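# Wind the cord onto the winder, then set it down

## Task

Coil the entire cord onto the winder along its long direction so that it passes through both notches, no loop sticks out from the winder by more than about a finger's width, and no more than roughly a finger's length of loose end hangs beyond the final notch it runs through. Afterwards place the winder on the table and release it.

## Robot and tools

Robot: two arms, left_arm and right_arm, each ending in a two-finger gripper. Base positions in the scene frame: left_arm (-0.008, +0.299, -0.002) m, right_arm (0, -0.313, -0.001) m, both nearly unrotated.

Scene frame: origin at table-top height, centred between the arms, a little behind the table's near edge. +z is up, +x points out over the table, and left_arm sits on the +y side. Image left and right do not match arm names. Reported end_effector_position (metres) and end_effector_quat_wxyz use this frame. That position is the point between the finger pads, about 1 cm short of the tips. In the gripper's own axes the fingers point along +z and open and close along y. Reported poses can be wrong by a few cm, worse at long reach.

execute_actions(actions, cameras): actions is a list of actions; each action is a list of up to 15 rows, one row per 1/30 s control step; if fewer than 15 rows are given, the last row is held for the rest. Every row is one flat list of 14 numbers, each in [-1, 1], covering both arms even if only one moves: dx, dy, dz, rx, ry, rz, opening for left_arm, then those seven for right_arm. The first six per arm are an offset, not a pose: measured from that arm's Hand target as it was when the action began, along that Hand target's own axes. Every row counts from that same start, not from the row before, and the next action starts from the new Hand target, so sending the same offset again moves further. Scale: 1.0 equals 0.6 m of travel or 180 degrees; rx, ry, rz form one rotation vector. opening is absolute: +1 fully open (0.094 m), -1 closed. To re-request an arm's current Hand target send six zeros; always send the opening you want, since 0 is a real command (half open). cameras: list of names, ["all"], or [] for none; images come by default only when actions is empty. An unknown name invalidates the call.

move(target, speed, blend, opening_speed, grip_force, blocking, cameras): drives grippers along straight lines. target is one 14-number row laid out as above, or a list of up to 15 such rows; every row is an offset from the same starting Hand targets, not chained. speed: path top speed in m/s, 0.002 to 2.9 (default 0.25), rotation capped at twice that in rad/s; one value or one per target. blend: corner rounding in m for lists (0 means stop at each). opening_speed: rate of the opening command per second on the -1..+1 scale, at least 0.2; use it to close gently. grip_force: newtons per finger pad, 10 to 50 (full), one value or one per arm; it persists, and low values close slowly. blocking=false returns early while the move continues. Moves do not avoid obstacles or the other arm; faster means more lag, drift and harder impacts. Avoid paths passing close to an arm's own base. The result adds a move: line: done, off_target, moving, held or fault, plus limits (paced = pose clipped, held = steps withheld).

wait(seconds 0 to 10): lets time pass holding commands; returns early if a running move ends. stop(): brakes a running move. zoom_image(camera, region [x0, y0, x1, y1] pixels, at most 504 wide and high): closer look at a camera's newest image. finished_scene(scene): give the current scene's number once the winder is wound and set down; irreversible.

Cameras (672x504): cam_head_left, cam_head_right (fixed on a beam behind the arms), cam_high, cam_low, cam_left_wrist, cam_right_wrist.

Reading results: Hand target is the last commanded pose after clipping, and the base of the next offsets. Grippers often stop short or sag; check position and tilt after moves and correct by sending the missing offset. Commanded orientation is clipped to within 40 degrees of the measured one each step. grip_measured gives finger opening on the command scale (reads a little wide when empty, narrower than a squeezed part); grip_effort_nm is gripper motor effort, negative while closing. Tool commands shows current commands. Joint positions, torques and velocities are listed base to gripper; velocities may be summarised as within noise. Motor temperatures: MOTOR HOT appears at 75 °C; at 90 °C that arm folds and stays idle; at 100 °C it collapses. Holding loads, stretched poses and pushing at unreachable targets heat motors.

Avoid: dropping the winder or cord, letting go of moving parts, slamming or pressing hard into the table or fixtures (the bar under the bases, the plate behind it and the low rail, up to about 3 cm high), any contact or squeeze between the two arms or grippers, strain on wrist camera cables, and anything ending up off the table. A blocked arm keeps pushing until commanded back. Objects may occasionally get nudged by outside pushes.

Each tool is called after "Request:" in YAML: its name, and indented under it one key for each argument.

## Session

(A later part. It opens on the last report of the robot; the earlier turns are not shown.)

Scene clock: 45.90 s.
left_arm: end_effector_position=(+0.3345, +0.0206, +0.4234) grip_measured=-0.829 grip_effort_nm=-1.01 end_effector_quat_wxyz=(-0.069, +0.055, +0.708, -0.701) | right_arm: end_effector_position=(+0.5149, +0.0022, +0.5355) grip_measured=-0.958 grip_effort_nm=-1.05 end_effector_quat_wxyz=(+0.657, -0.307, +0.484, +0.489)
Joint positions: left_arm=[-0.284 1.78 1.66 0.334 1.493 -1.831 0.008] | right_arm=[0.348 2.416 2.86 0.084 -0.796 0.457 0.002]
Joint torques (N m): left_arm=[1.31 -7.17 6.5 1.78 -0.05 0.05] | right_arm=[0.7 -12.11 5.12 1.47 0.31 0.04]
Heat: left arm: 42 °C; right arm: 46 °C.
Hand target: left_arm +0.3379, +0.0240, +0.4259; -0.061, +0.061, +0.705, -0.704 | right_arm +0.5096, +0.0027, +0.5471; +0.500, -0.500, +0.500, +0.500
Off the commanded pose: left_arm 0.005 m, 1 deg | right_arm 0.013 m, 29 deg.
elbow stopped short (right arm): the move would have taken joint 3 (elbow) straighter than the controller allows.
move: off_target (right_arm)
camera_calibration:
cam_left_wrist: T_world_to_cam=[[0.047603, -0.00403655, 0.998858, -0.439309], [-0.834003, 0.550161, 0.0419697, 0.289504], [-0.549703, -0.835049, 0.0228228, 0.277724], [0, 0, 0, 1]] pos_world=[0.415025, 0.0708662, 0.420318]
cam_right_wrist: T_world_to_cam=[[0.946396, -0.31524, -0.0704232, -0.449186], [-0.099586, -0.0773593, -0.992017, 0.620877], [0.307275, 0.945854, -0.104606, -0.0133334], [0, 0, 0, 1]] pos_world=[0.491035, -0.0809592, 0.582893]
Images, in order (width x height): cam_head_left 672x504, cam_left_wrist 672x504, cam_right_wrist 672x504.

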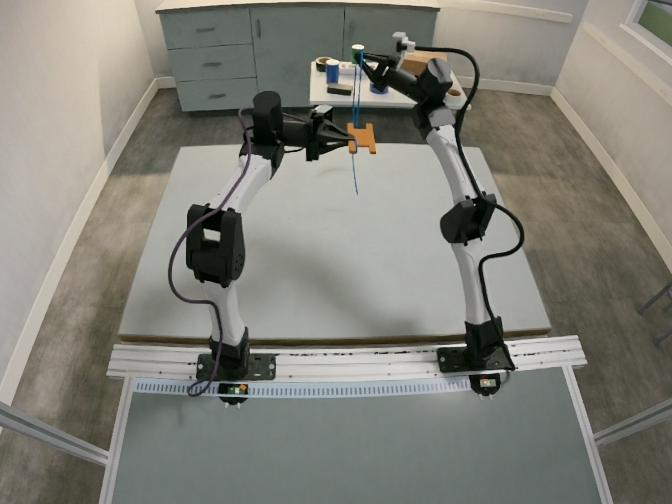

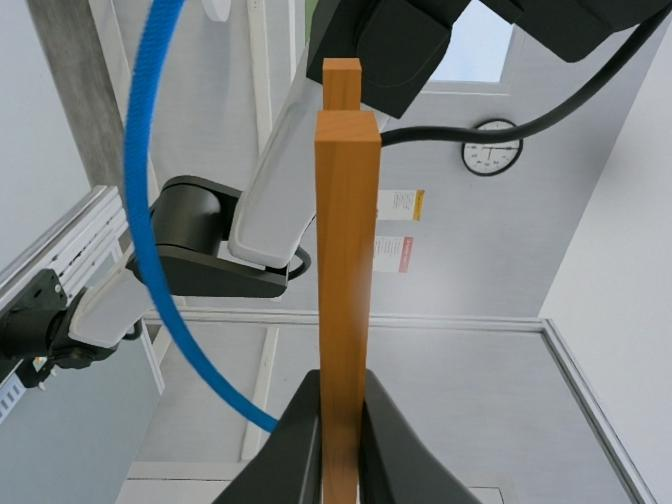

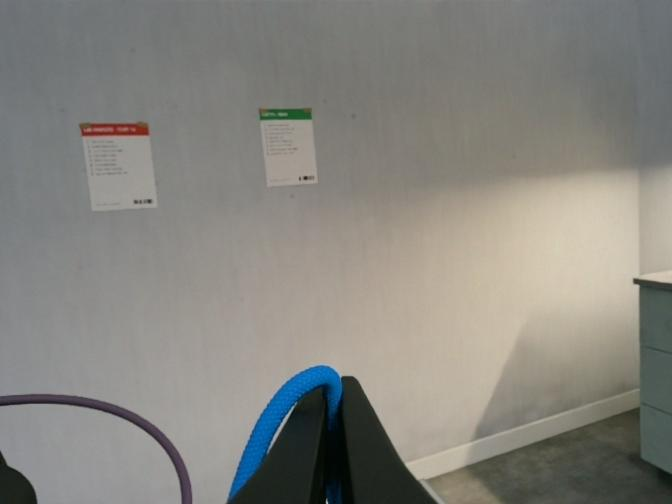

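Request:
move:
  target:
    - [0,0,0,0,0,0,-1,0.017,0.083,-0.155,0,0,0,-1]
    - [0,0,0,0,0,0,-1,-0.0165,0.233,-0.221,0,0,0,-1]
    - [0,0,0,0,0,0,-1,0.0085,0.4,-0.221,0,0,0,-1]
    - [0,0,0,0,0,0,-1,0.067,0.516,-0.121,0,0,0,-1]
    - [0,0,0,0,0,0,-1,0.1335,0.549,0,0,0,0,-1]
    - [0,0,0,0,0,0,-1,0.217,0.533,0,0,0,0,-1]
    - [0,0,0,0,0,0,-1,0.35,0.483,0,0,0,0,-1]
  blend: [0.03,0.03,0.04,0.03,0.03,0.03,0]
  speed: 0.25
  cameras: ["cam_right_wrist","cam_head_left","cam_left_wrist"]

Request:
zoom_image:
  camera: "cam_head_left"
  region: [310, 100, 430, 200]

Scene clock: 50.60 s.
left_arm: end_effector_position=(+0.3345, +0.0206, +0.4235) grip_measured=-0.829 grip_effort_nm=-1.01 end_effector_quat_wxyz=(-0.069, +0.055, +0.708, -0.701) | right_arm: end_effector_position=(+0.2198, +0.0028, +0.3408) grip_measured=-0.958 grip_effort_nm=-1.05 end_effector_quat_wxyz=(+0.502, -0.500, +0.501, +0.497)
Joint positions: left_arm=[-0.284 1.78 1.66 0.335 1.493 -1.831 0.008] | right_arm=[0.585 1.221 0.92 0.308 -0.986 -0.013 0.002]
Joint torques (N m): left_arm=[1.32 -7.24 6.45 1.79 -0.04 0.03] | right_arm=[-0.01 -3.19 4.92 1.82 -0.06 -0.02]
Heat: left arm: 42 °C; right arm: 46 °C.
Hand target: left_arm +0.3379, +0.0240, +0.4259; -0.061, +0.061, +0.705, -0.704 | right_arm +0.2200, +0.0025, +0.3370; +0.500, -0.500, +0.500, +0.500
Off the commanded pose: left_arm 0.005 m, 1 deg | right_arm 0.004 m, 0 deg.
elbow stopped short (right arm): the move would have taken joint 3 (elbow) straighter than the controller allows.
move: done; blend cut to 0.0255 m at target 5, 0.0255 m at target 6
camera_calibration:
cam_left_wrist: T_world_to_cam=[[0.0472195, -0.00388433, 0.998877, -0.439268], [-0.834021, 0.550165, 0.0415658, 0.289676], [-0.549709, -0.835047, 0.0227389, 0.27776], [0, 0, 0, 1]] pos_world=[0.415025, 0.0708661, 0.420418]
cam_right_wrist: T_world_to_cam=[[0.99994, 0.010531, -0.00306322, -0.219079], [0.00191238, -0.442443, -0.896795, 0.344731], [-0.0107994, 0.896735, -0.442436, 0.241591], [0, 0, 0, 1]] pos_world=[0.221015, -0.0618123, 0.415371]
Images, in order (width x height): cam_head_left 672x504, cam_left_wrist 672x504, cam_right_wrist 672x504.

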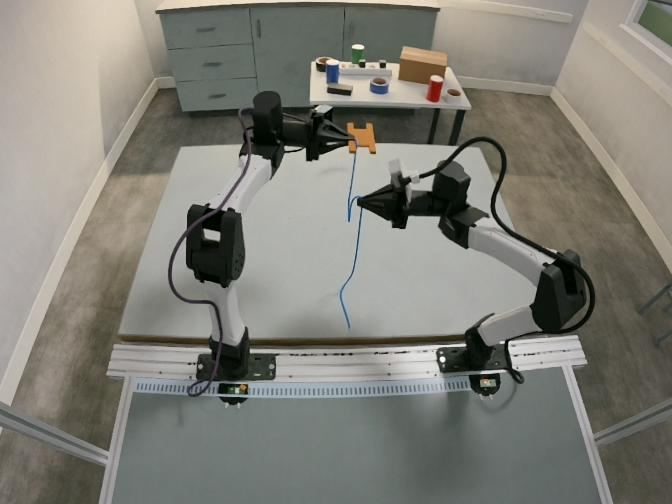

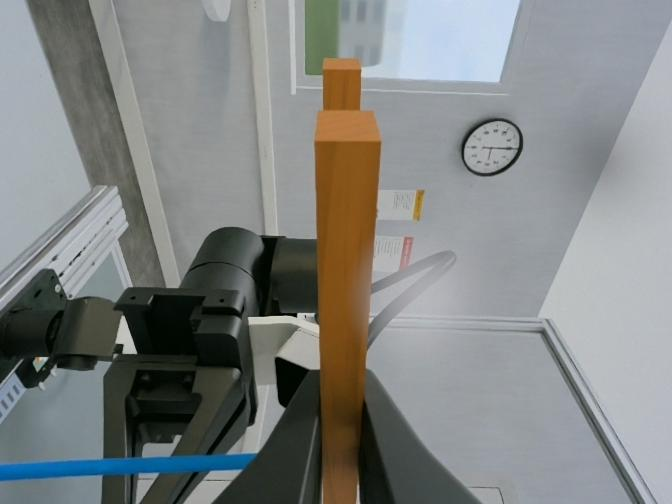

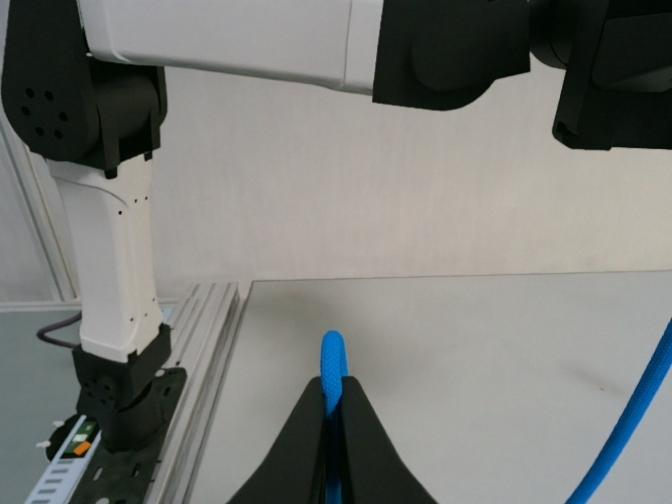

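Scaled by 4.200 from the camera's 672x504 image, which has a finer 960x720 frame.

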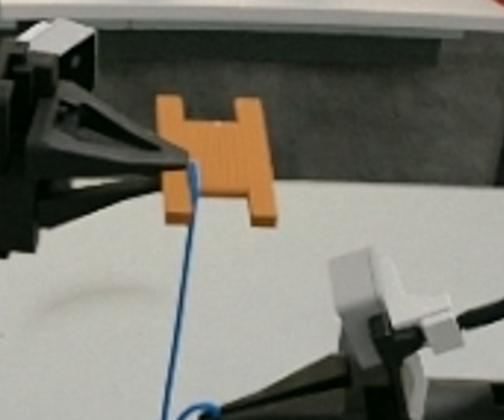

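Request:
move:
  target:
    - [0,0,0,0,0,0,-1,0.2,-0.03,0,0,0,0,-1]
    - [0,0,0,0,0,0,-1,0.405,-0.13,0,0,0,0,-1]
    - [0,0,0,0,0,0,-1,0.405,-0.13,0.005,0,0,0,-0.3]
    - [0,0,0,0,0,0,-1,0.315,-0.13,0.005,0,0,0,-0.3]
    - [0,0,0,0,0,0,-1,0.315,-0.13,0.005,0,0,0,-1]
  blend: [0.03,0,0,0,0]
  speed: 0.25
  cameras: ["cam_right_wrist"]

Scene clock: 55.40 s.
left_arm: end_effector_position=(+0.3347, +0.0205, +0.4219) grip_measured=-0.829 grip_effort_nm=-1.01 end_effector_quat_wxyz=(-0.073, +0.056, +0.708, -0.700) | right_arm: end_effector_position=(+0.2976, +0.0027, +0.1364) grip_measured=-0.997 grip_effort_nm=-0.19 end_effector_quat_wxyz=(+0.490, -0.494, +0.512, +0.503)
Joint positions: left_arm=[-0.284 1.785 1.66 0.342 1.5 -1.837 0.008] | right_arm=[0.452 1.947 0.705 1.226 -1.122 0.002 0]
Joint torques (N m): left_arm=[1.29 -7.69 6.37 1.79 -0.12 0.04] | right_arm=[0.64 -9.37 4.78 1.47 0.01 -0.14]
Heat: left arm: 42 °C; right arm: 46 °C.
Hand target: left_arm +0.3380, +0.0240, +0.4258; -0.061, +0.061, +0.705, -0.704 | right_arm +0.2981, +0.0054, +0.1481; +0.500, -0.500, +0.500, +0.500
Off the commanded pose: left_arm 0.006 m, 2 deg | right_arm 0.012 m, 2 deg.
move: off_target (right_arm); target 3's new opening was sent with right_arm's hand 0.007 m and 3 deg from that target; target 5's new opening was sent with right_arm's hand 0.012 m and 2 deg from that target
camera_calibration:
cam_right_wrist: T_world_to_cam=[[0.999171, 0.0125716, -0.0387223, -0.29245], [-0.0288676, -0.4519, -0.891601, 0.169597], [-0.0287075, 0.89198, -0.451163, 0.158621], [0, 0, 0, 1]] pos_world=[0.301657, -0.0611691, 0.211452]
Images, in order (width x height): cam_right_wrist 672x504.

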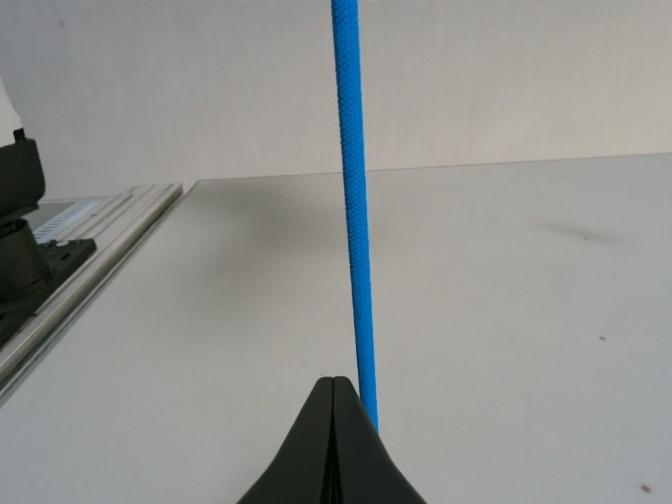

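Request:
move:
  target:
    - [0,0,0,0,0,0,-1,0,-0.012,-0.05,0,0,0,0.3]
    - [0,0,0,0,0,0,-1,0,-0.012,0.03,0,0,0,0.3]
    - [0,0,0,0,0,0,-1,0,-0.012,0.03,0,0,0,-1]
  cameras: ["cam_right_wrist"]

Scene clock: 57.90 s.
left_arm: end_effector_position=(+0.3347, +0.0205, +0.4219) grip_measured=-0.829 grip_effort_nm=-1.01 end_effector_quat_wxyz=(-0.072, +0.057, +0.708, -0.700) | right_arm: end_effector_position=(+0.2988, +0.0223, +0.1482) grip_measured=-0.952 grip_effort_nm=-1.05 end_effector_quat_wxyz=(+0.495, -0.502, +0.499, +0.505)
Joint positions: left_arm=[-0.284 1.785 1.66 0.343 1.5 -1.837 0.008] | right_arm=[0.499 1.949 0.764 1.197 -1.093 0.002 0.002]
Joint torques (N m): left_arm=[1.35 -7.66 6.3 1.78 -0.12 0.05] | right_arm=[0.05 -6.89 5.37 1.5 0.14 -0.08]
Heat: left arm: 42 °C; right arm: 45 °C.
Hand target: left_arm +0.3380, +0.0240, +0.4258; -0.061, +0.061, +0.705, -0.704 | right_arm +0.3053, +0.0234, +0.1480; +0.500, -0.500, +0.500, +0.500
Off the commanded pose: left_arm 0.006 m, 2 deg | right_arm 0.007 m, 1 deg.
move: done
camera_calibration:
cam_right_wrist: T_world_to_cam=[[0.999445, 0.0304072, -0.0136259, -0.297605], [0.00116943, -0.44069, -0.897659, 0.180741], [-0.0333001, 0.897144, -0.440481, 0.146129], [0, 0, 0, 1]] pos_world=[0.302094, -0.0423988, 0.222556]
Images, in order (width x height): cam_right_wrist 672x504.

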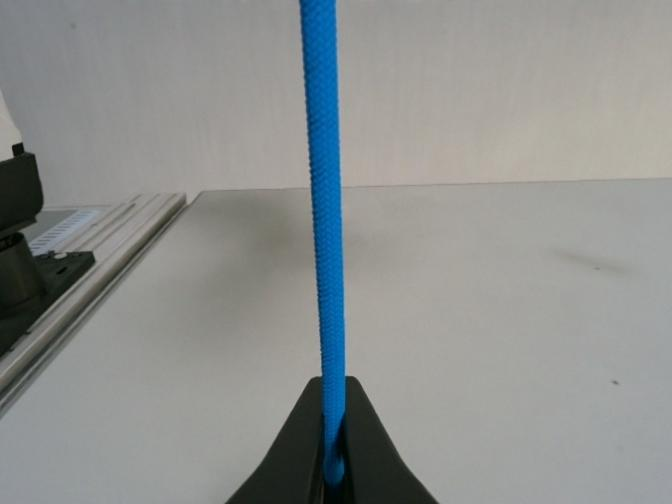

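Request:
move:
  target:
    - [0,0,0,0,0,0,-1,-0.098,-0.19,-0.029,0,0,0,-1]
    - [0,0,0,0,0,0,-1,-0.265,-0.308,-0.029,0,0,0,-1]
    - [0,0,0,0,0,0,-1,-0.465,-0.341,-0.029,0,0,0,-1]
    - [0,0,0,0,0,0,-1,-0.665,-0.258,-0.029,0,0,0,-1]
    - [0,0,0,0,0,0,-1,-0.715,-0.166,-0.029,0,0,0,-1]
    - [0,0,0,0,0,0,-1,-0.682,-0.108,-0.206,0,0,0,-1]
    - [0,0,0,0,0,0,-1,-0.648,0.009,-0.222,0,0,0,-1]
    - [0,0,0,0,0,0,-1,-0.598,0.1255,-0.156,0,0,0,-1]
    - [0,0,0,0,0,0,-1,-0.532,0.1755,-0.039,0,0,0,-1]
    - [0,0,0,0,0,0,-1,-0.448,0.192,-0.029,0,0,0,-1]
  blend: [0.04,0.04,0.04,0.03,0.02,0.03,0.03,0.03,0.03,0]
  speed: 0.22
  cameras: ["cam_right_wrist","cam_head_left","cam_left_wrist"]

Request:
zoom_image:
  camera: "cam_head_left"
  region: [310, 100, 430, 200]

Scene clock: 63.93 s.
left_arm: end_effector_position=(+0.3299, +0.0214, +0.4260) grip_measured=-0.829 grip_effort_nm=-1.01 end_effector_quat_wxyz=(-0.070, +0.074, +0.707, -0.700) | right_arm: end_effector_position=(+0.1960, +0.0064, +0.4139) grip_measured=-0.952 grip_effort_nm=-1.05 end_effector_quat_wxyz=(+0.497, -0.498, +0.509, +0.496)
Joint positions: left_arm=[-0.284 1.785 1.66 0.405 1.521 -1.871 0.008] | right_arm=[0.656 1.176 1.197 -0.033 -0.912 -0.015 0.002]
Joint torques (N m): left_arm=[1.31 -7.46 5.55 1.52 -0.36 0.03] | right_arm=[1.2 -4.57 4.97 1.87 0 -0.04]
Heat: left arm: 42 °C; right arm: 45 °C.
Hand target: left_arm +0.3380, +0.0240, +0.4258; -0.061, +0.061, +0.705, -0.704 | right_arm +0.1899, +0.0061, +0.4168; +0.500, -0.500, +0.500, +0.500
Off the commanded pose: left_arm 0.009 m, 2 deg | right_arm 0.007 m, 1 deg.
elbow stopped short (right arm): the move would have taken joint 3 (elbow) straighter than the controller allows.
move: done; blend cut to 0.0259 m at target 9
camera_calibration:
cam_left_wrist: T_world_to_cam=[[0.0217569, -0.00351675, 0.999757, -0.433615], [-0.819011, 0.573435, 0.0198406, 0.289061], [-0.573365, -0.819244, 0.00959589, 0.288884], [0, 0, 0, 1]] pos_world=[0.411814, 0.0693845, 0.425002]
cam_right_wrist: T_world_to_cam=[[0.999834, 0.00635259, -0.0170937, -0.189202], [-0.0123703, -0.452453, -0.891702, 0.412691], [-0.0133987, 0.891766, -0.452299, 0.27507], [0, 0, 0, 1]] pos_world=[0.197962, -0.0573731, 0.489177]
Images, in order (width x height): cam_head_left 672x504, cam_left_wrist 672x504, cam_right_wrist 672x504.

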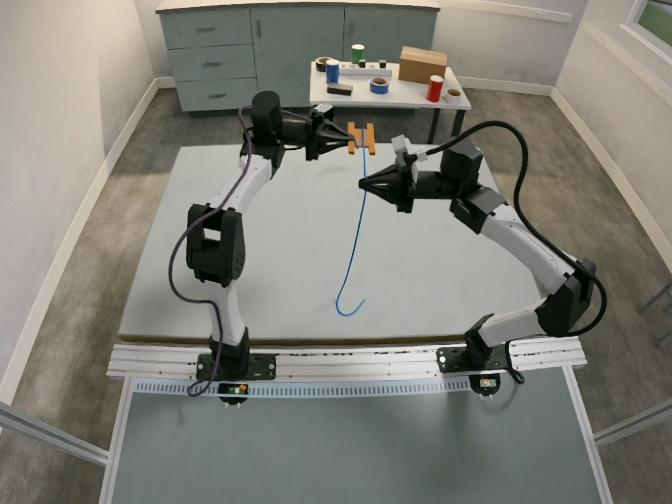

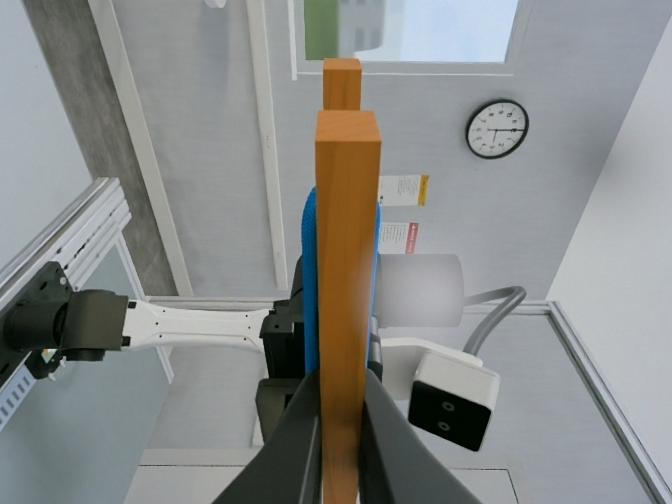

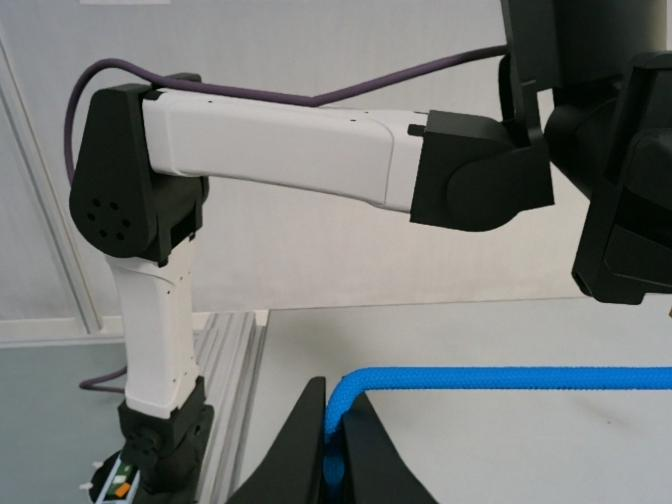

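Scaled by 4.200 from the camera's 672x504 image, which has a finer 960x720 frame.

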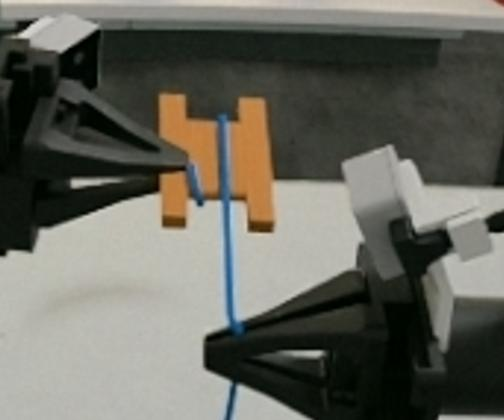

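Request:
move:
  target:
    - [0,0,0,0,0,0,-1,0.108,-0.05,0,0,0,0,-1]
    - [0,0,0,0,0,0,-1,0.186,-0.163,0,0,0,0,-1]
    - [0,0,0,0,0,0,-1,0.186,-0.17,0.01,0,0,0,-0.2]
    - [0,0,0,0,0,0,-1,0.44,-0.187,0.012,0,0,0,-0.2]
    - [0,0,0,0,0,0,-1,0.44,-0.187,0.012,0,0,0,-1]
  blend: [0.02,0,0,0,0]
  speed: 0.22
  cameras: ["cam_right_wrist","cam_head_left","cam_left_wrist"]

Request:
zoom_image:
  camera: "cam_head_left"
  region: [310, 100, 430, 200]

Scene clock: 68.83 s.
left_arm: end_effector_position=(+0.3345, +0.0204, +0.4207) grip_measured=-0.829 grip_effort_nm=-1.01 end_effector_quat_wxyz=(-0.075, +0.062, +0.708, -0.700) | right_arm: end_effector_position=(+0.3024, +0.0151, +0.1559) grip_measured=-0.981 grip_effort_nm=-1.02 end_effector_quat_wxyz=(+0.500, -0.501, +0.501, +0.498)
Joint positions: left_arm=[-0.284 1.792 1.652 0.401 1.51 -1.875 0.008] | right_arm=[0.479 1.912 0.76 1.158 -1.098 -0.012 0.001]
Joint torques (N m): left_arm=[1.32 -8.31 6.15 1.65 -0.24 0.04] | right_arm=[-0.16 -6.31 3.66 1.78 -0.06 0]
Heat: left arm: 42 °C; right arm: 44 °C.
Hand target: left_arm +0.3379, +0.0240, +0.4259; -0.061, +0.061, +0.705, -0.704 | right_arm +0.3023, +0.0132, +0.1528; +0.500, -0.500, +0.500, +0.500
Off the commanded pose: left_arm 0.007 m, 2 deg | right_arm 0.004 m, 0 deg.
move: done
camera_calibration:
cam_left_wrist: T_world_to_cam=[[0.0456886, -0.00600422, 0.998938, -0.435954], [-0.824191, 0.56482, 0.041091, 0.286408], [-0.564467, -0.825192, 0.0208572, 0.283165], [0, 0, 0, 1]] pos_world=[0.41581, 0.069279, 0.417816]
cam_right_wrist: T_world_to_cam=[[0.99987, 0.0154643, -0.00458245, -0.302171], [0.0027484, -0.443315, -0.896361, 0.183848], [-0.0158931, 0.896232, -0.4433, 0.151277], [0, 0, 0, 1]] pos_world=[0.304031, -0.0494034, 0.230471]
Images, in order (width x height): cam_head_left 672x504, cam_left_wrist 672x504, cam_right_wrist 672x504.

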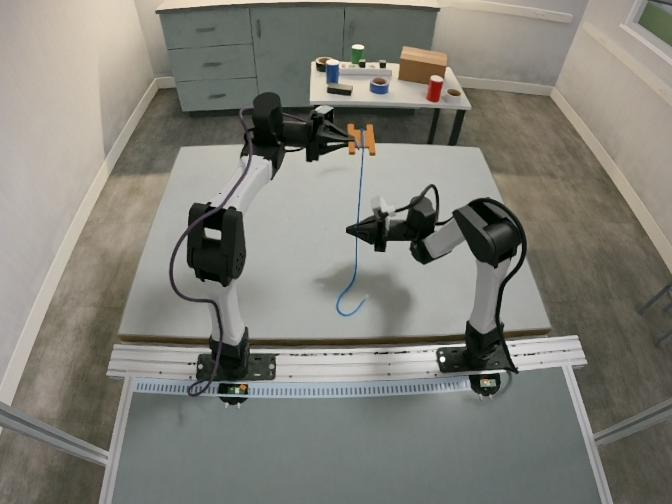

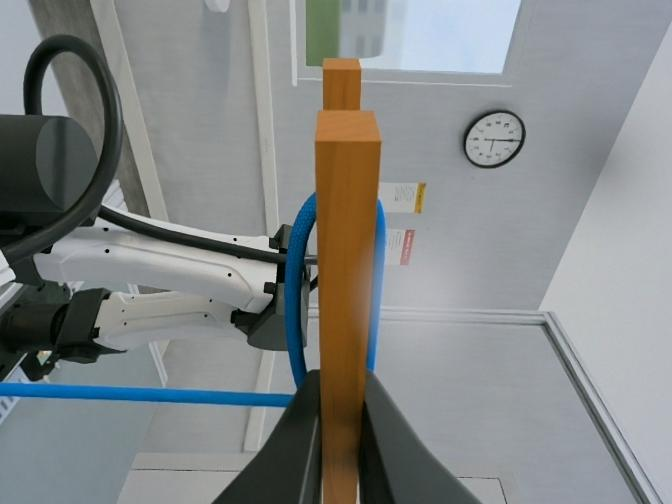

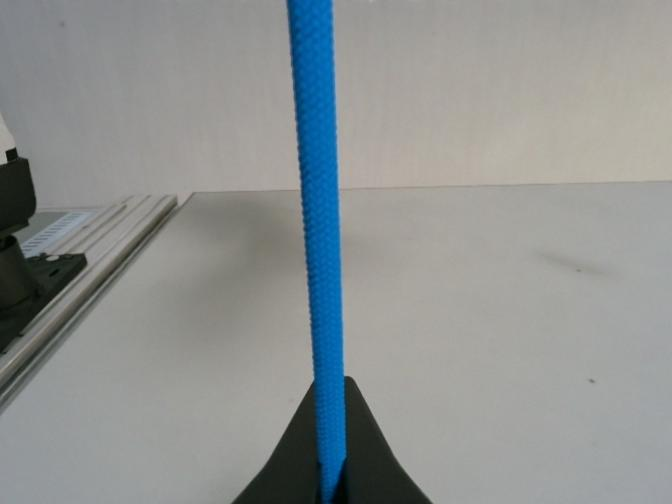

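Scaled by 4.200 from the camera's 672x504 image, which has a finer 960x720 frame.

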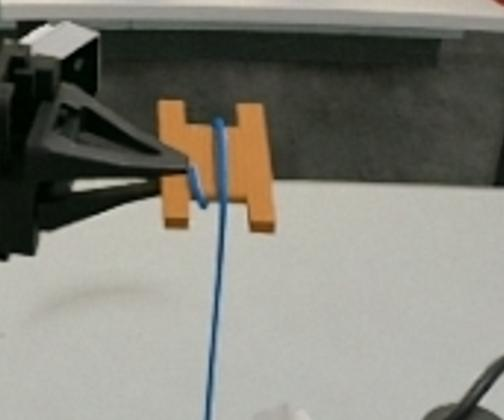

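Request:
move:
  target:
    - [0,0,0,0,0,0,-1,-0.09,-0.195,-0.017,0,0,0,-1]
    - [0,0,0,0,0,0,-1,-0.257,-0.308,-0.017,0,0,0,-1]
    - [0,0,0,0,0,0,-1,-0.457,-0.341,-0.017,0,0,0,-1]
    - [0,0,0,0,0,0,-1,-0.647,-0.258,-0.017,0,0,0,-1]
    - [0,0,0,0,0,0,-1,-0.7,-0.166,-0.017,0,0,0,-1]
    - [0,0,0,0,0,0,-1,-0.67,-0.113,-0.186,0,0,0,-1]
    - [0,0,0,0,0,0,-1,-0.635,0.004,-0.202,0,0,0,-1]
    - [0,0,0,0,0,0,-1,-0.58,0.12,-0.136,0,0,0,-1]
    - [0,0,0,0,0,0,-1,-0.514,0.165,-0.019,0,0,0,-1]
    - [0,0,0,0,0,0,-1,-0.44,0.182,-0.017,0,0,0,-1]
  blend: [0.04,0.04,0.04,0.03,0.02,0.03,0.03,0.03,0.03,0]
  speed: 0.25
  cameras: ["cam_head_left"]

Request:
zoom_image:
  camera: "cam_head_left"
  region: [310, 100, 430, 200]

Scene clock: 74.23 s.
left_arm: end_effector_position=(+0.3279, +0.0218, +0.4244) grip_measured=-0.829 grip_effort_nm=-1.01 end_effector_quat_wxyz=(-0.070, +0.086, +0.707, -0.698) | right_arm: end_effector_position=(+0.2022, +0.0030, +0.4117) grip_measured=-0.981 grip_effort_nm=-1.01 end_effector_quat_wxyz=(+0.497, -0.494, +0.515, +0.494)
Joint positions: left_arm=[-0.284 1.792 1.652 0.466 1.539 -1.9 0.008] | right_arm=[0.635 1.179 1.195 -0.034 -0.92 -0.013 0.001]
Joint torques (N m): left_arm=[1.36 -8.02 5.44 1.28 -0.57 0.03] | right_arm=[1.37 -4.53 5.05 1.85 -0.12 -0.03]
Heat: left arm: 42 °C; right arm: 45 °C.
Hand target: left_arm +0.3380, +0.0240, +0.4259; -0.061, +0.061, +0.705, -0.704 | right_arm +0.1928, +0.0031, +0.4168; +0.500, -0.500, +0.500, +0.500
Off the commanded pose: left_arm 0.010 m, 3 deg | right_arm 0.011 m, 2 deg.
elbow stopped short (right arm): the move would have taken joint 3 (elbow) straighter than the controller allows.
move: off_target (left_arm, right_arm); blend cut to 0.0228 m at target 9
Images, in order (width x height): cam_head_left 672x504.

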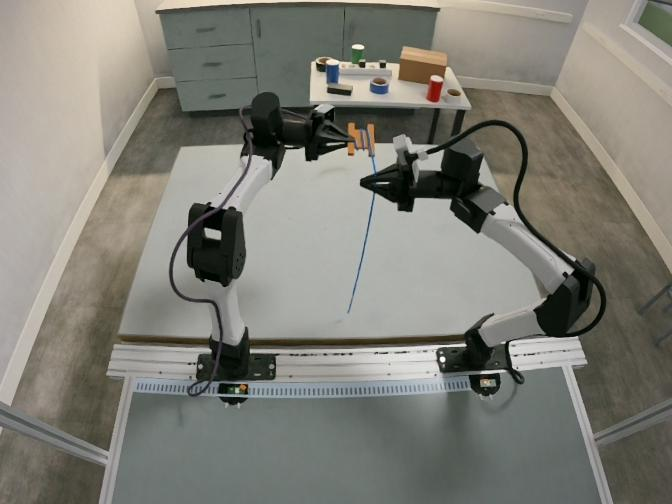

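Scaled by 4.200 from the camera's 672x504 image, which has a finer 960x720 frame.

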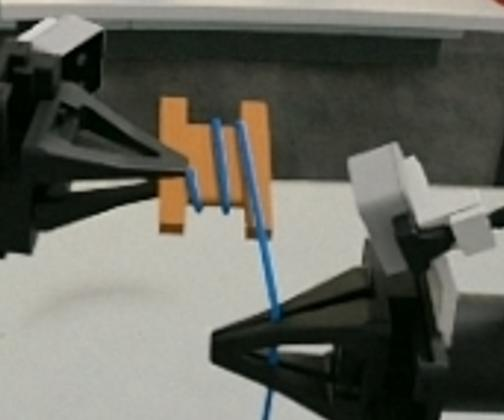

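Request:
move:
  target:
    - [0,0,0,0,0,0,-1,-0.059,-0.012,0.058,0,0,0,-1]
    - [0,0,0,0,0,0,-1,0.016,-0.02,0.053,0,0,0,-1]
    - [0,0,0,0,0,0,-1,0.1,-0.062,0.037,0,0,0,-1]
    - [0,0,0,0,0,0,-1,0.168,-0.15,0.01,0,0,0,-1]
  blend: [0.005,0.01,0.02,0]
  speed: 0.2
  cameras: ["cam_head_left","cam_left_wrist"]

Request:
zoom_image:
  camera: "cam_head_left"
  region: [310, 100, 430, 200]

Scene clock: 76.67 s.
left_arm: end_effector_position=(+0.3329, +0.0207, +0.4250) grip_measured=-0.829 grip_effort_nm=-1.01 end_effector_quat_wxyz=(-0.067, +0.071, +0.706, -0.702) | right_arm: end_effector_position=(+0.2833, +0.0087, +0.3202) grip_measured=-0.981 grip_effort_nm=-1.02 end_effector_quat_wxyz=(+0.503, -0.499, +0.502, +0.496)
Joint positions: left_arm=[-0.284 1.792 1.652 0.451 1.511 -1.902 0.008] | right_arm=[0.491 1.463 1.025 0.447 -1.079 -0.011 0.001]
Joint torques (N m): left_arm=[1.32 -8.02 5.65 1.42 -0.28 0.07] | right_arm=[0.21 -4.85 5.18 1.77 -0.11 -0.01]
Heat: left arm: 42 °C; right arm: 44 °C.
Hand target: left_arm +0.3380, +0.0240, +0.4259; -0.061, +0.061, +0.705, -0.704 | right_arm +0.2830, +0.0091, +0.3160; +0.500, -0.500, +0.500, +0.500
Off the commanded pose: left_arm 0.006 m, 1 deg | right_arm 0.004 m, 1 deg.
move: done
camera_calibration:
cam_left_wrist: T_world_to_cam=[[0.0223172, 0.0013957, 0.99975, -0.432847], [-0.824043, 0.566254, 0.0176044, 0.294703], [-0.566088, -0.82423, 0.0137873, 0.286023], [0, 0, 0, 1]] pos_world=[0.414422, 0.0694756, 0.423607]
Images, in order (width x height): cam_head_left 672x504, cam_left_wrist 672x504.

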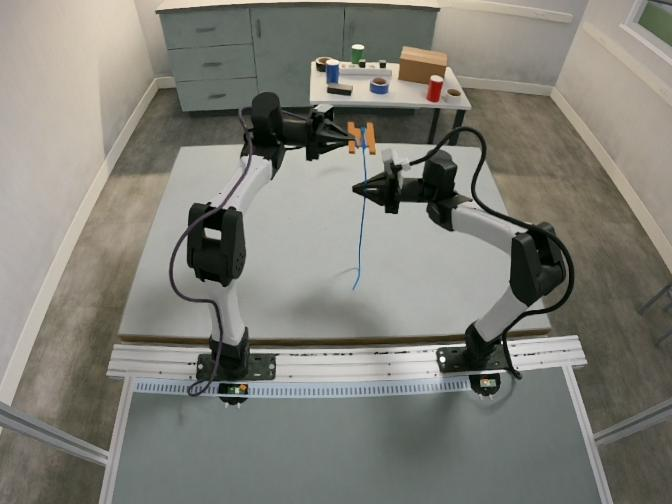

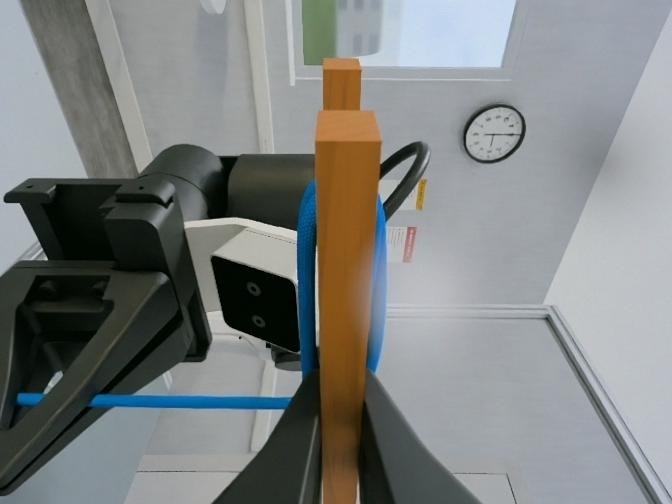

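Scaled by 4.200 from the camera's 672x504 image, which has a finer 960x720 frame.

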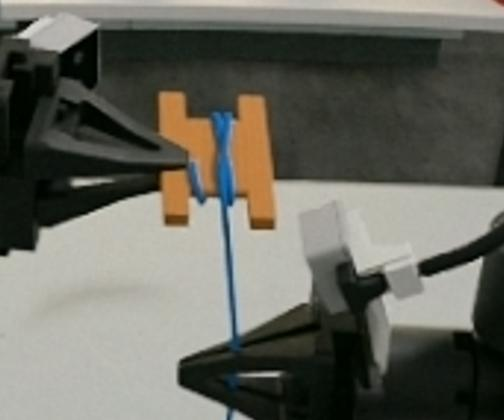

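Request:
move:
  target:
    - [0,0,0,0,0,0,-1,0,-0.005,0.01,0,0,0,-0.2]
    - [0,0,0,0,0,0,-1,0.272,-0.028,0.01,0,0,0,-0.2]
    - [0,0,0,0,0,0,-1,0.272,-0.028,0.01,0,0,0,-1]
  cameras: ["cam_right_wrist"]

Scene clock: 79.90 s.
left_arm: end_effector_position=(+0.3329, +0.0207, +0.4250) grip_measured=-0.829 grip_effort_nm=-1.01 end_effector_quat_wxyz=(-0.067, +0.071, +0.706, -0.702) | right_arm: end_effector_position=(+0.3001, +0.0168, +0.1556) grip_measured=-0.979 grip_effort_nm=-1.03 end_effector_quat_wxyz=(+0.500, -0.501, +0.501, +0.498)
Joint positions: left_arm=[-0.284 1.792 1.652 0.451 1.511 -1.902 0.008] | right_arm=[0.486 1.909 0.754 1.16 -1.09 -0.012 0.001]
Joint torques (N m): left_arm=[1.29 -8.02 5.63 1.41 -0.28 0.06] | right_arm=[-0.1 -6.6 3.66 1.78 -0.08 0.01]
Heat: left arm: 43 °C; right arm: 44 °C.
Hand target: left_arm +0.3380, +0.0240, +0.4259; -0.061, +0.061, +0.705, -0.704 | right_arm +0.2998, +0.0150, +0.1527; +0.500, -0.500, +0.500, +0.500
Off the commanded pose: left_arm 0.006 m, 1 deg | right_arm 0.003 m, 0 deg.
move: done
camera_calibration:
cam_right_wrist: T_world_to_cam=[[0.999872, 0.0151128, -0.00530749, -0.299749], [0.00194826, -0.443637, -0.896205, 0.184575], [-0.0158988, 0.896079, -0.443609, 0.149782], [0, 0, 0, 1]] pos_world=[0.301733, -0.0478024, 0.230271]
Images, in order (width x height): cam_right_wrist 672x504.

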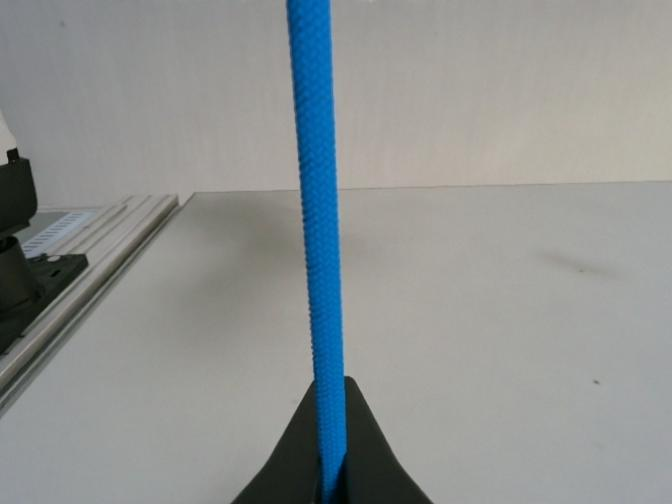

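Request:
move:
  target:
    - [0,0,0,0,0,0,-1,-0.09,-0.199,-0.012,0,0,0,-1]
    - [0,0,0,0,0,0,-1,-0.257,-0.312,-0.012,0,0,0,-1]
    - [0,0,0,0,0,0,-1,-0.457,-0.345,-0.012,0,0,0,-1]
    - [0,0,0,0,0,0,-1,-0.647,-0.262,-0.012,0,0,0,-1]
    - [0,0,0,0,0,0,-1,-0.7,-0.17,-0.012,0,0,0,-1]
    - [0,0,0,0,0,0,-1,-0.67,-0.117,-0.158,0,0,0,-1]
    - [0,0,0,0,0,0,-1,-0.635,0,-0.165,0,0,0,-1]
    - [0,0,0,0,0,0,-1,-0.58,0.116,-0.09,0,0,0,-1]
    - [0,0,0,0,0,0,-1,-0.507,0.175,0.042,0,0,0,-1]
    - [0,0,0,0,0,0,-1,-0.432,0.166,0.033,0,0,0,-1]
    - [0,0,0,0,0,0,-1,-0.34,0.108,0.017,0,0,0,-1]
    - [0,0,0,0,0,0,-1,-0.28,0.028,-0.01,0,0,0,-1]
  blend: [0.04,0.04,0.04,0.03,0.02,0.03,0.03,0.03,0.02,0.02,0.02,0]
  speed: 0.25
  cameras: ["cam_head_left","cam_left_wrist","cam_right_wrist"]

Request:
zoom_image:
  camera: "cam_head_left"
  region: [310, 100, 430, 200]

Scene clock: 85.70 s.
left_arm: end_effector_position=(+0.3351, +0.0218, +0.4249) grip_measured=-0.829 grip_effort_nm=-1.01 end_effector_quat_wxyz=(-0.065, +0.066, +0.706, -0.703) | right_arm: end_effector_position=(+0.2841, +0.0080, +0.3248) grip_measured=-0.979 grip_effort_nm=-1.04 end_effector_quat_wxyz=(+0.503, -0.499, +0.502, +0.496)
Joint positions: left_arm=[-0.28 1.792 1.652 0.449 1.505 -1.903 0.008] | right_arm=[0.488 1.46 1.041 0.427 -1.079 -0.011 0.001]
Joint torques (N m): left_arm=[0.99 -8.09 5.67 1.45 -0.22 0.07] | right_arm=[0.4 -4.93 5.05 1.76 -0.08 -0.01]
Heat: left arm: 43 °C; right arm: 44 °C.
Hand target: left_arm +0.3380, +0.0240, +0.4259; -0.061, +0.061, +0.705, -0.704 | right_arm +0.2829, +0.0091, +0.3208; +0.500, -0.500, +0.500, +0.500
Off the commanded pose: left_arm 0.004 m, 1 deg | right_arm 0.004 m, 1 deg.
elbow stopped short (right arm): the move would have taken joint 3 (elbow) straighter than the controller allows.
move: done
camera_calibration:
cam_left_wrist: T_world_to_cam=[[0.0266729, 0.00248286, 0.999641, -0.434235], [-0.828979, 0.558895, 0.0207311, 0.296358], [-0.558643, -0.829234, 0.0169656, 0.284387], [0, 0, 0, 1]] pos_world=[0.416128, 0.0712691, 0.423111]
cam_right_wrist: T_world_to_cam=[[0.99998, 0.00560933, -0.00290128, -0.283523], [-0.000120109, -0.442434, -0.896801, 0.333097], [-0.00631408, 0.896783, -0.442425, 0.229354], [0, 0, 0, 1]] pos_world=[0.285005, -0.0567173, 0.399371]
Images, in order (width x height): cam_head_left 672x504, cam_left_wrist 672x504, cam_right_wrist 672x504.

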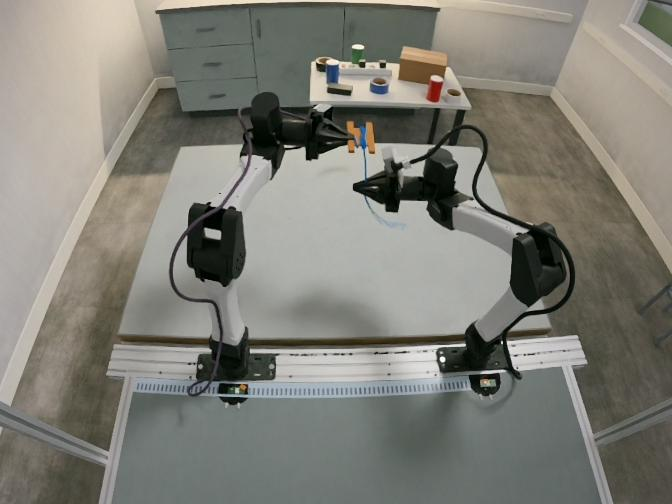

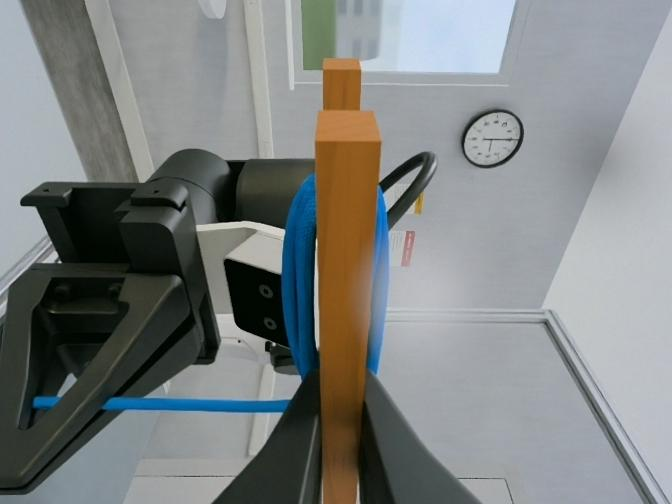

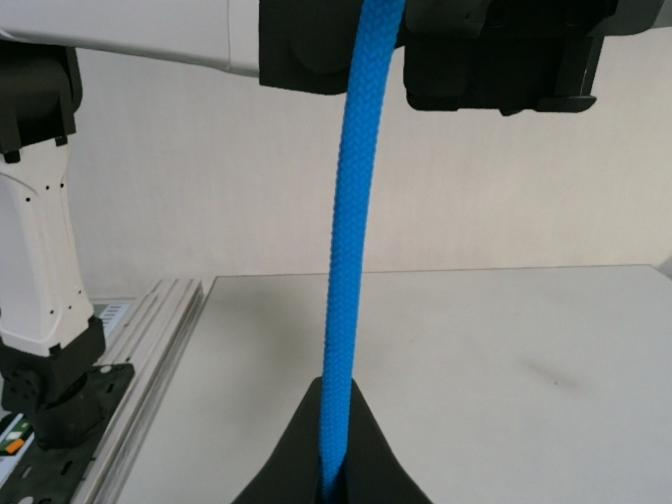

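Scaled by 4.200 from the camera's 672x504 image, which has a finer 960x720 frame.

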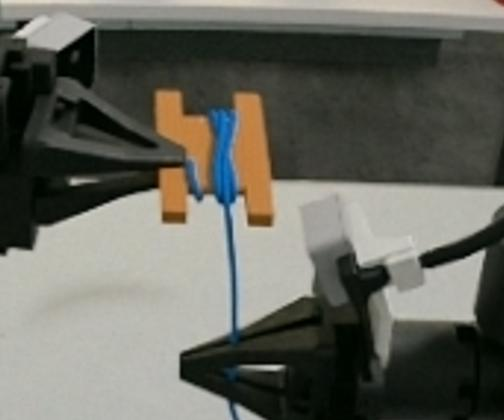

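Request:
move:
  target:
    - [0,0,0,0,0,0,-1,0.025,-0.01,0,0,0,0,-1]
    - [0,0,0,0,0,0,-1,0.025,-0.01,0.01,0,0,0,-0.2]
    - [0,0,0,0,0,0,-1,0.2,-0.028,0.01,0,0,0,-0.2]
  speed: 0.2
  cameras: ["cam_right_wrist","cam_head_left"]

Request:
zoom_image:
  camera: "cam_head_left"
  region: [310, 110, 430, 260]

Scene clock: 89.23 s.
left_arm: end_effector_position=(+0.3345, +0.0219, +0.4243) grip_measured=-0.829 grip_effort_nm=-1.01 end_effector_quat_wxyz=(-0.068, +0.066, +0.706, -0.702) | right_arm: end_effector_position=(+0.2992, +0.0168, +0.2070) grip_measured=-0.202 grip_effort_nm=0.07 end_effector_quat_wxyz=(+0.504, -0.502, +0.497, +0.497)
Joint positions: left_arm=[-0.28 1.792 1.652 0.445 1.51 -1.903 0.008] | right_arm=[0.488 1.746 0.812 0.952 -1.089 -0.012 0.038]
Joint torques (N m): left_arm=[0.96 -8.1 5.67 1.48 -0.27 0.09] | right_arm=[-0.23 -5.81 4.3 1.72 -0.08 0.03]
Heat: left arm: 43 °C; right arm: 43 °C.
Hand target: left_arm +0.3380, +0.0240, +0.4259; -0.061, +0.061, +0.705, -0.704 | right_arm +0.2998, +0.0151, +0.2008; +0.500, -0.500, +0.500, +0.500
Off the commanded pose: left_arm 0.004 m, 1 deg | right_arm 0.006 m, 1 deg.
move: done
camera_calibration:
cam_right_wrist: T_world_to_cam=[[0.999861, 0.0155353, 0.00601378, -0.300992], [0.0122163, -0.438355, -0.898719, 0.227932], [-0.0113257, 0.898668, -0.438484, 0.169936], [0, 0, 0, 1]] pos_world=[0.30009, -0.0481248, 0.281171]
Images, in order (width x height): cam_head_left 672x504, cam_right_wrist 672x504.

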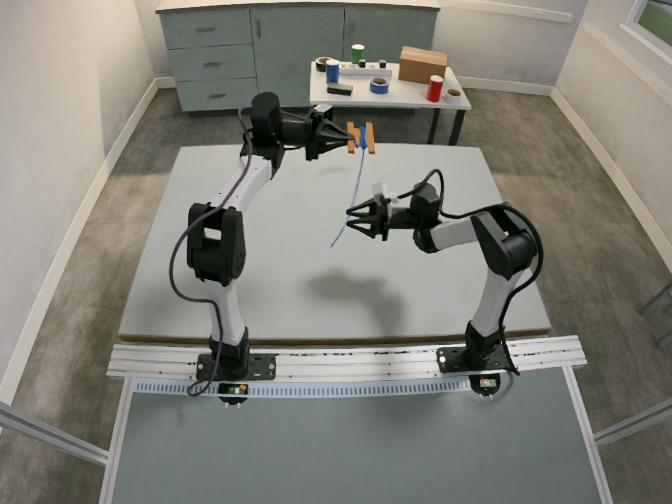

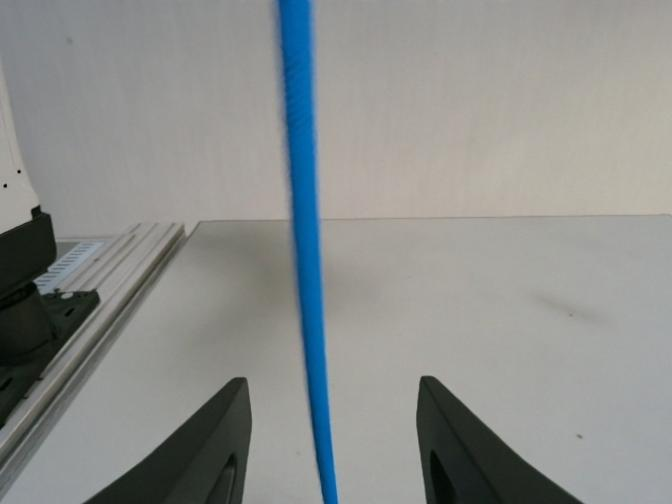

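Scaled by 3.360 from the camera's 672x504 image, which has a finer 960x720 frame.

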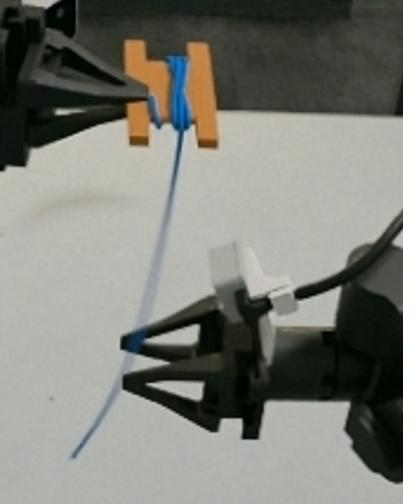

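Request:
move:
  target:
    - [0,0,0,0,0,0,-1,0.0765,0,0,0,0,0,-0.2]
    - [0,0,0,0,0,0,-1,0.0765,0,0.0,0,0,0,-1]
  speed: 0.12
  cameras: ["cam_right_wrist","cam_head_left"]

Request:
zoom_image:
  camera: "cam_head_left"
  region: [310, 110, 430, 260]

Scene clock: 91.40 s.
left_arm: end_effector_position=(+0.3345, +0.0219, +0.4243) grip_measured=-0.829 grip_effort_nm=-1.01 end_effector_quat_wxyz=(-0.068, +0.066, +0.706, -0.702) | right_arm: end_effector_position=(+0.2998, +0.0173, +0.1586) grip_measured=-0.997 grip_effort_nm=-0.19 end_effector_quat_wxyz=(+0.501, -0.501, +0.500, +0.498)
Joint positions: left_arm=[-0.28 1.792 1.652 0.445 1.51 -1.903 0.008] | right_arm=[0.488 1.9 0.757 1.152 -1.09 -0.011 0]
Joint torques (N m): left_arm=[1.01 -8.09 5.72 1.49 -0.27 0.08] | right_arm=[-0.27 -6.43 3.71 1.8 -0.1 0.04]
Heat: left arm: 43 °C; right arm: 43 °C.
Hand target: left_arm +0.3380, +0.0240, +0.4259; -0.061, +0.061, +0.705, -0.704 | right_arm +0.2998, +0.0151, +0.1550; +0.500, -0.500, +0.500, +0.500
Off the commanded pose: left_arm 0.004 m, 1 deg | right_arm 0.004 m, 0 deg.
move: done
camera_calibration:
cam_right_wrist: T_world_to_cam=[[0.999864, 0.0162541, -0.00294549, -0.299829], [0.00454829, -0.44231, -0.896851, 0.186824], [-0.0158803, 0.896715, -0.442324, 0.150343], [0, 0, 0, 1]] pos_world=[0.301326, -0.047307, 0.233171]
Images, in order (width x height): cam_head_left 672x504, cam_right_wrist 672x504.

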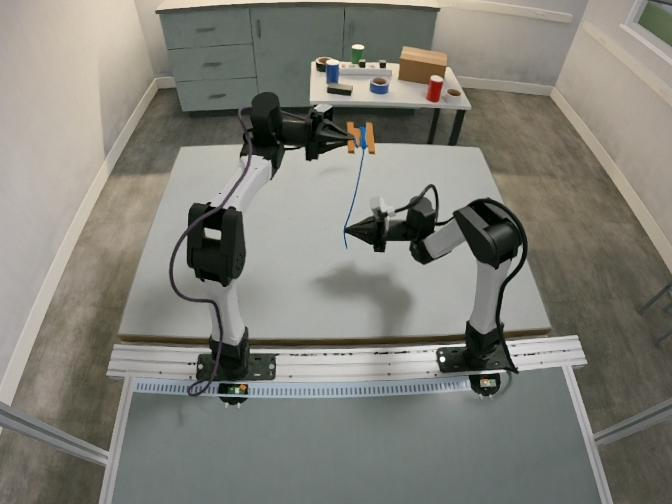

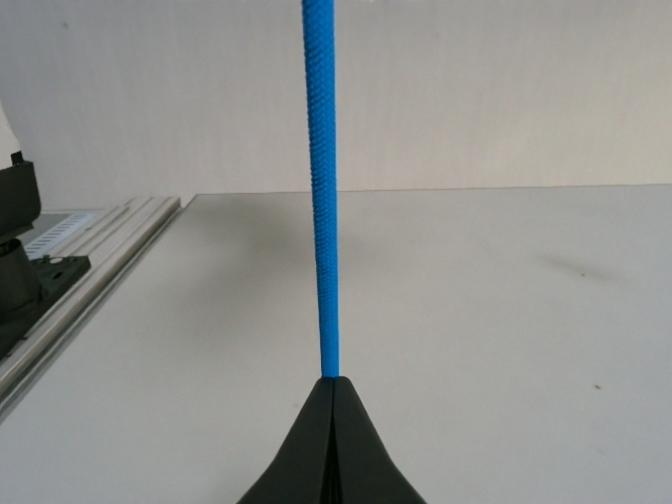

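Scaled by 3.360 from the camera's 672x504 image, which has a finer 960x720 frame.

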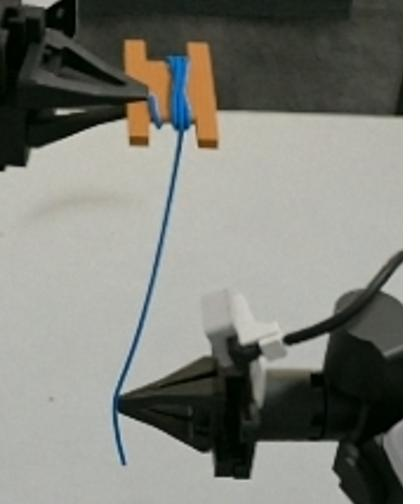

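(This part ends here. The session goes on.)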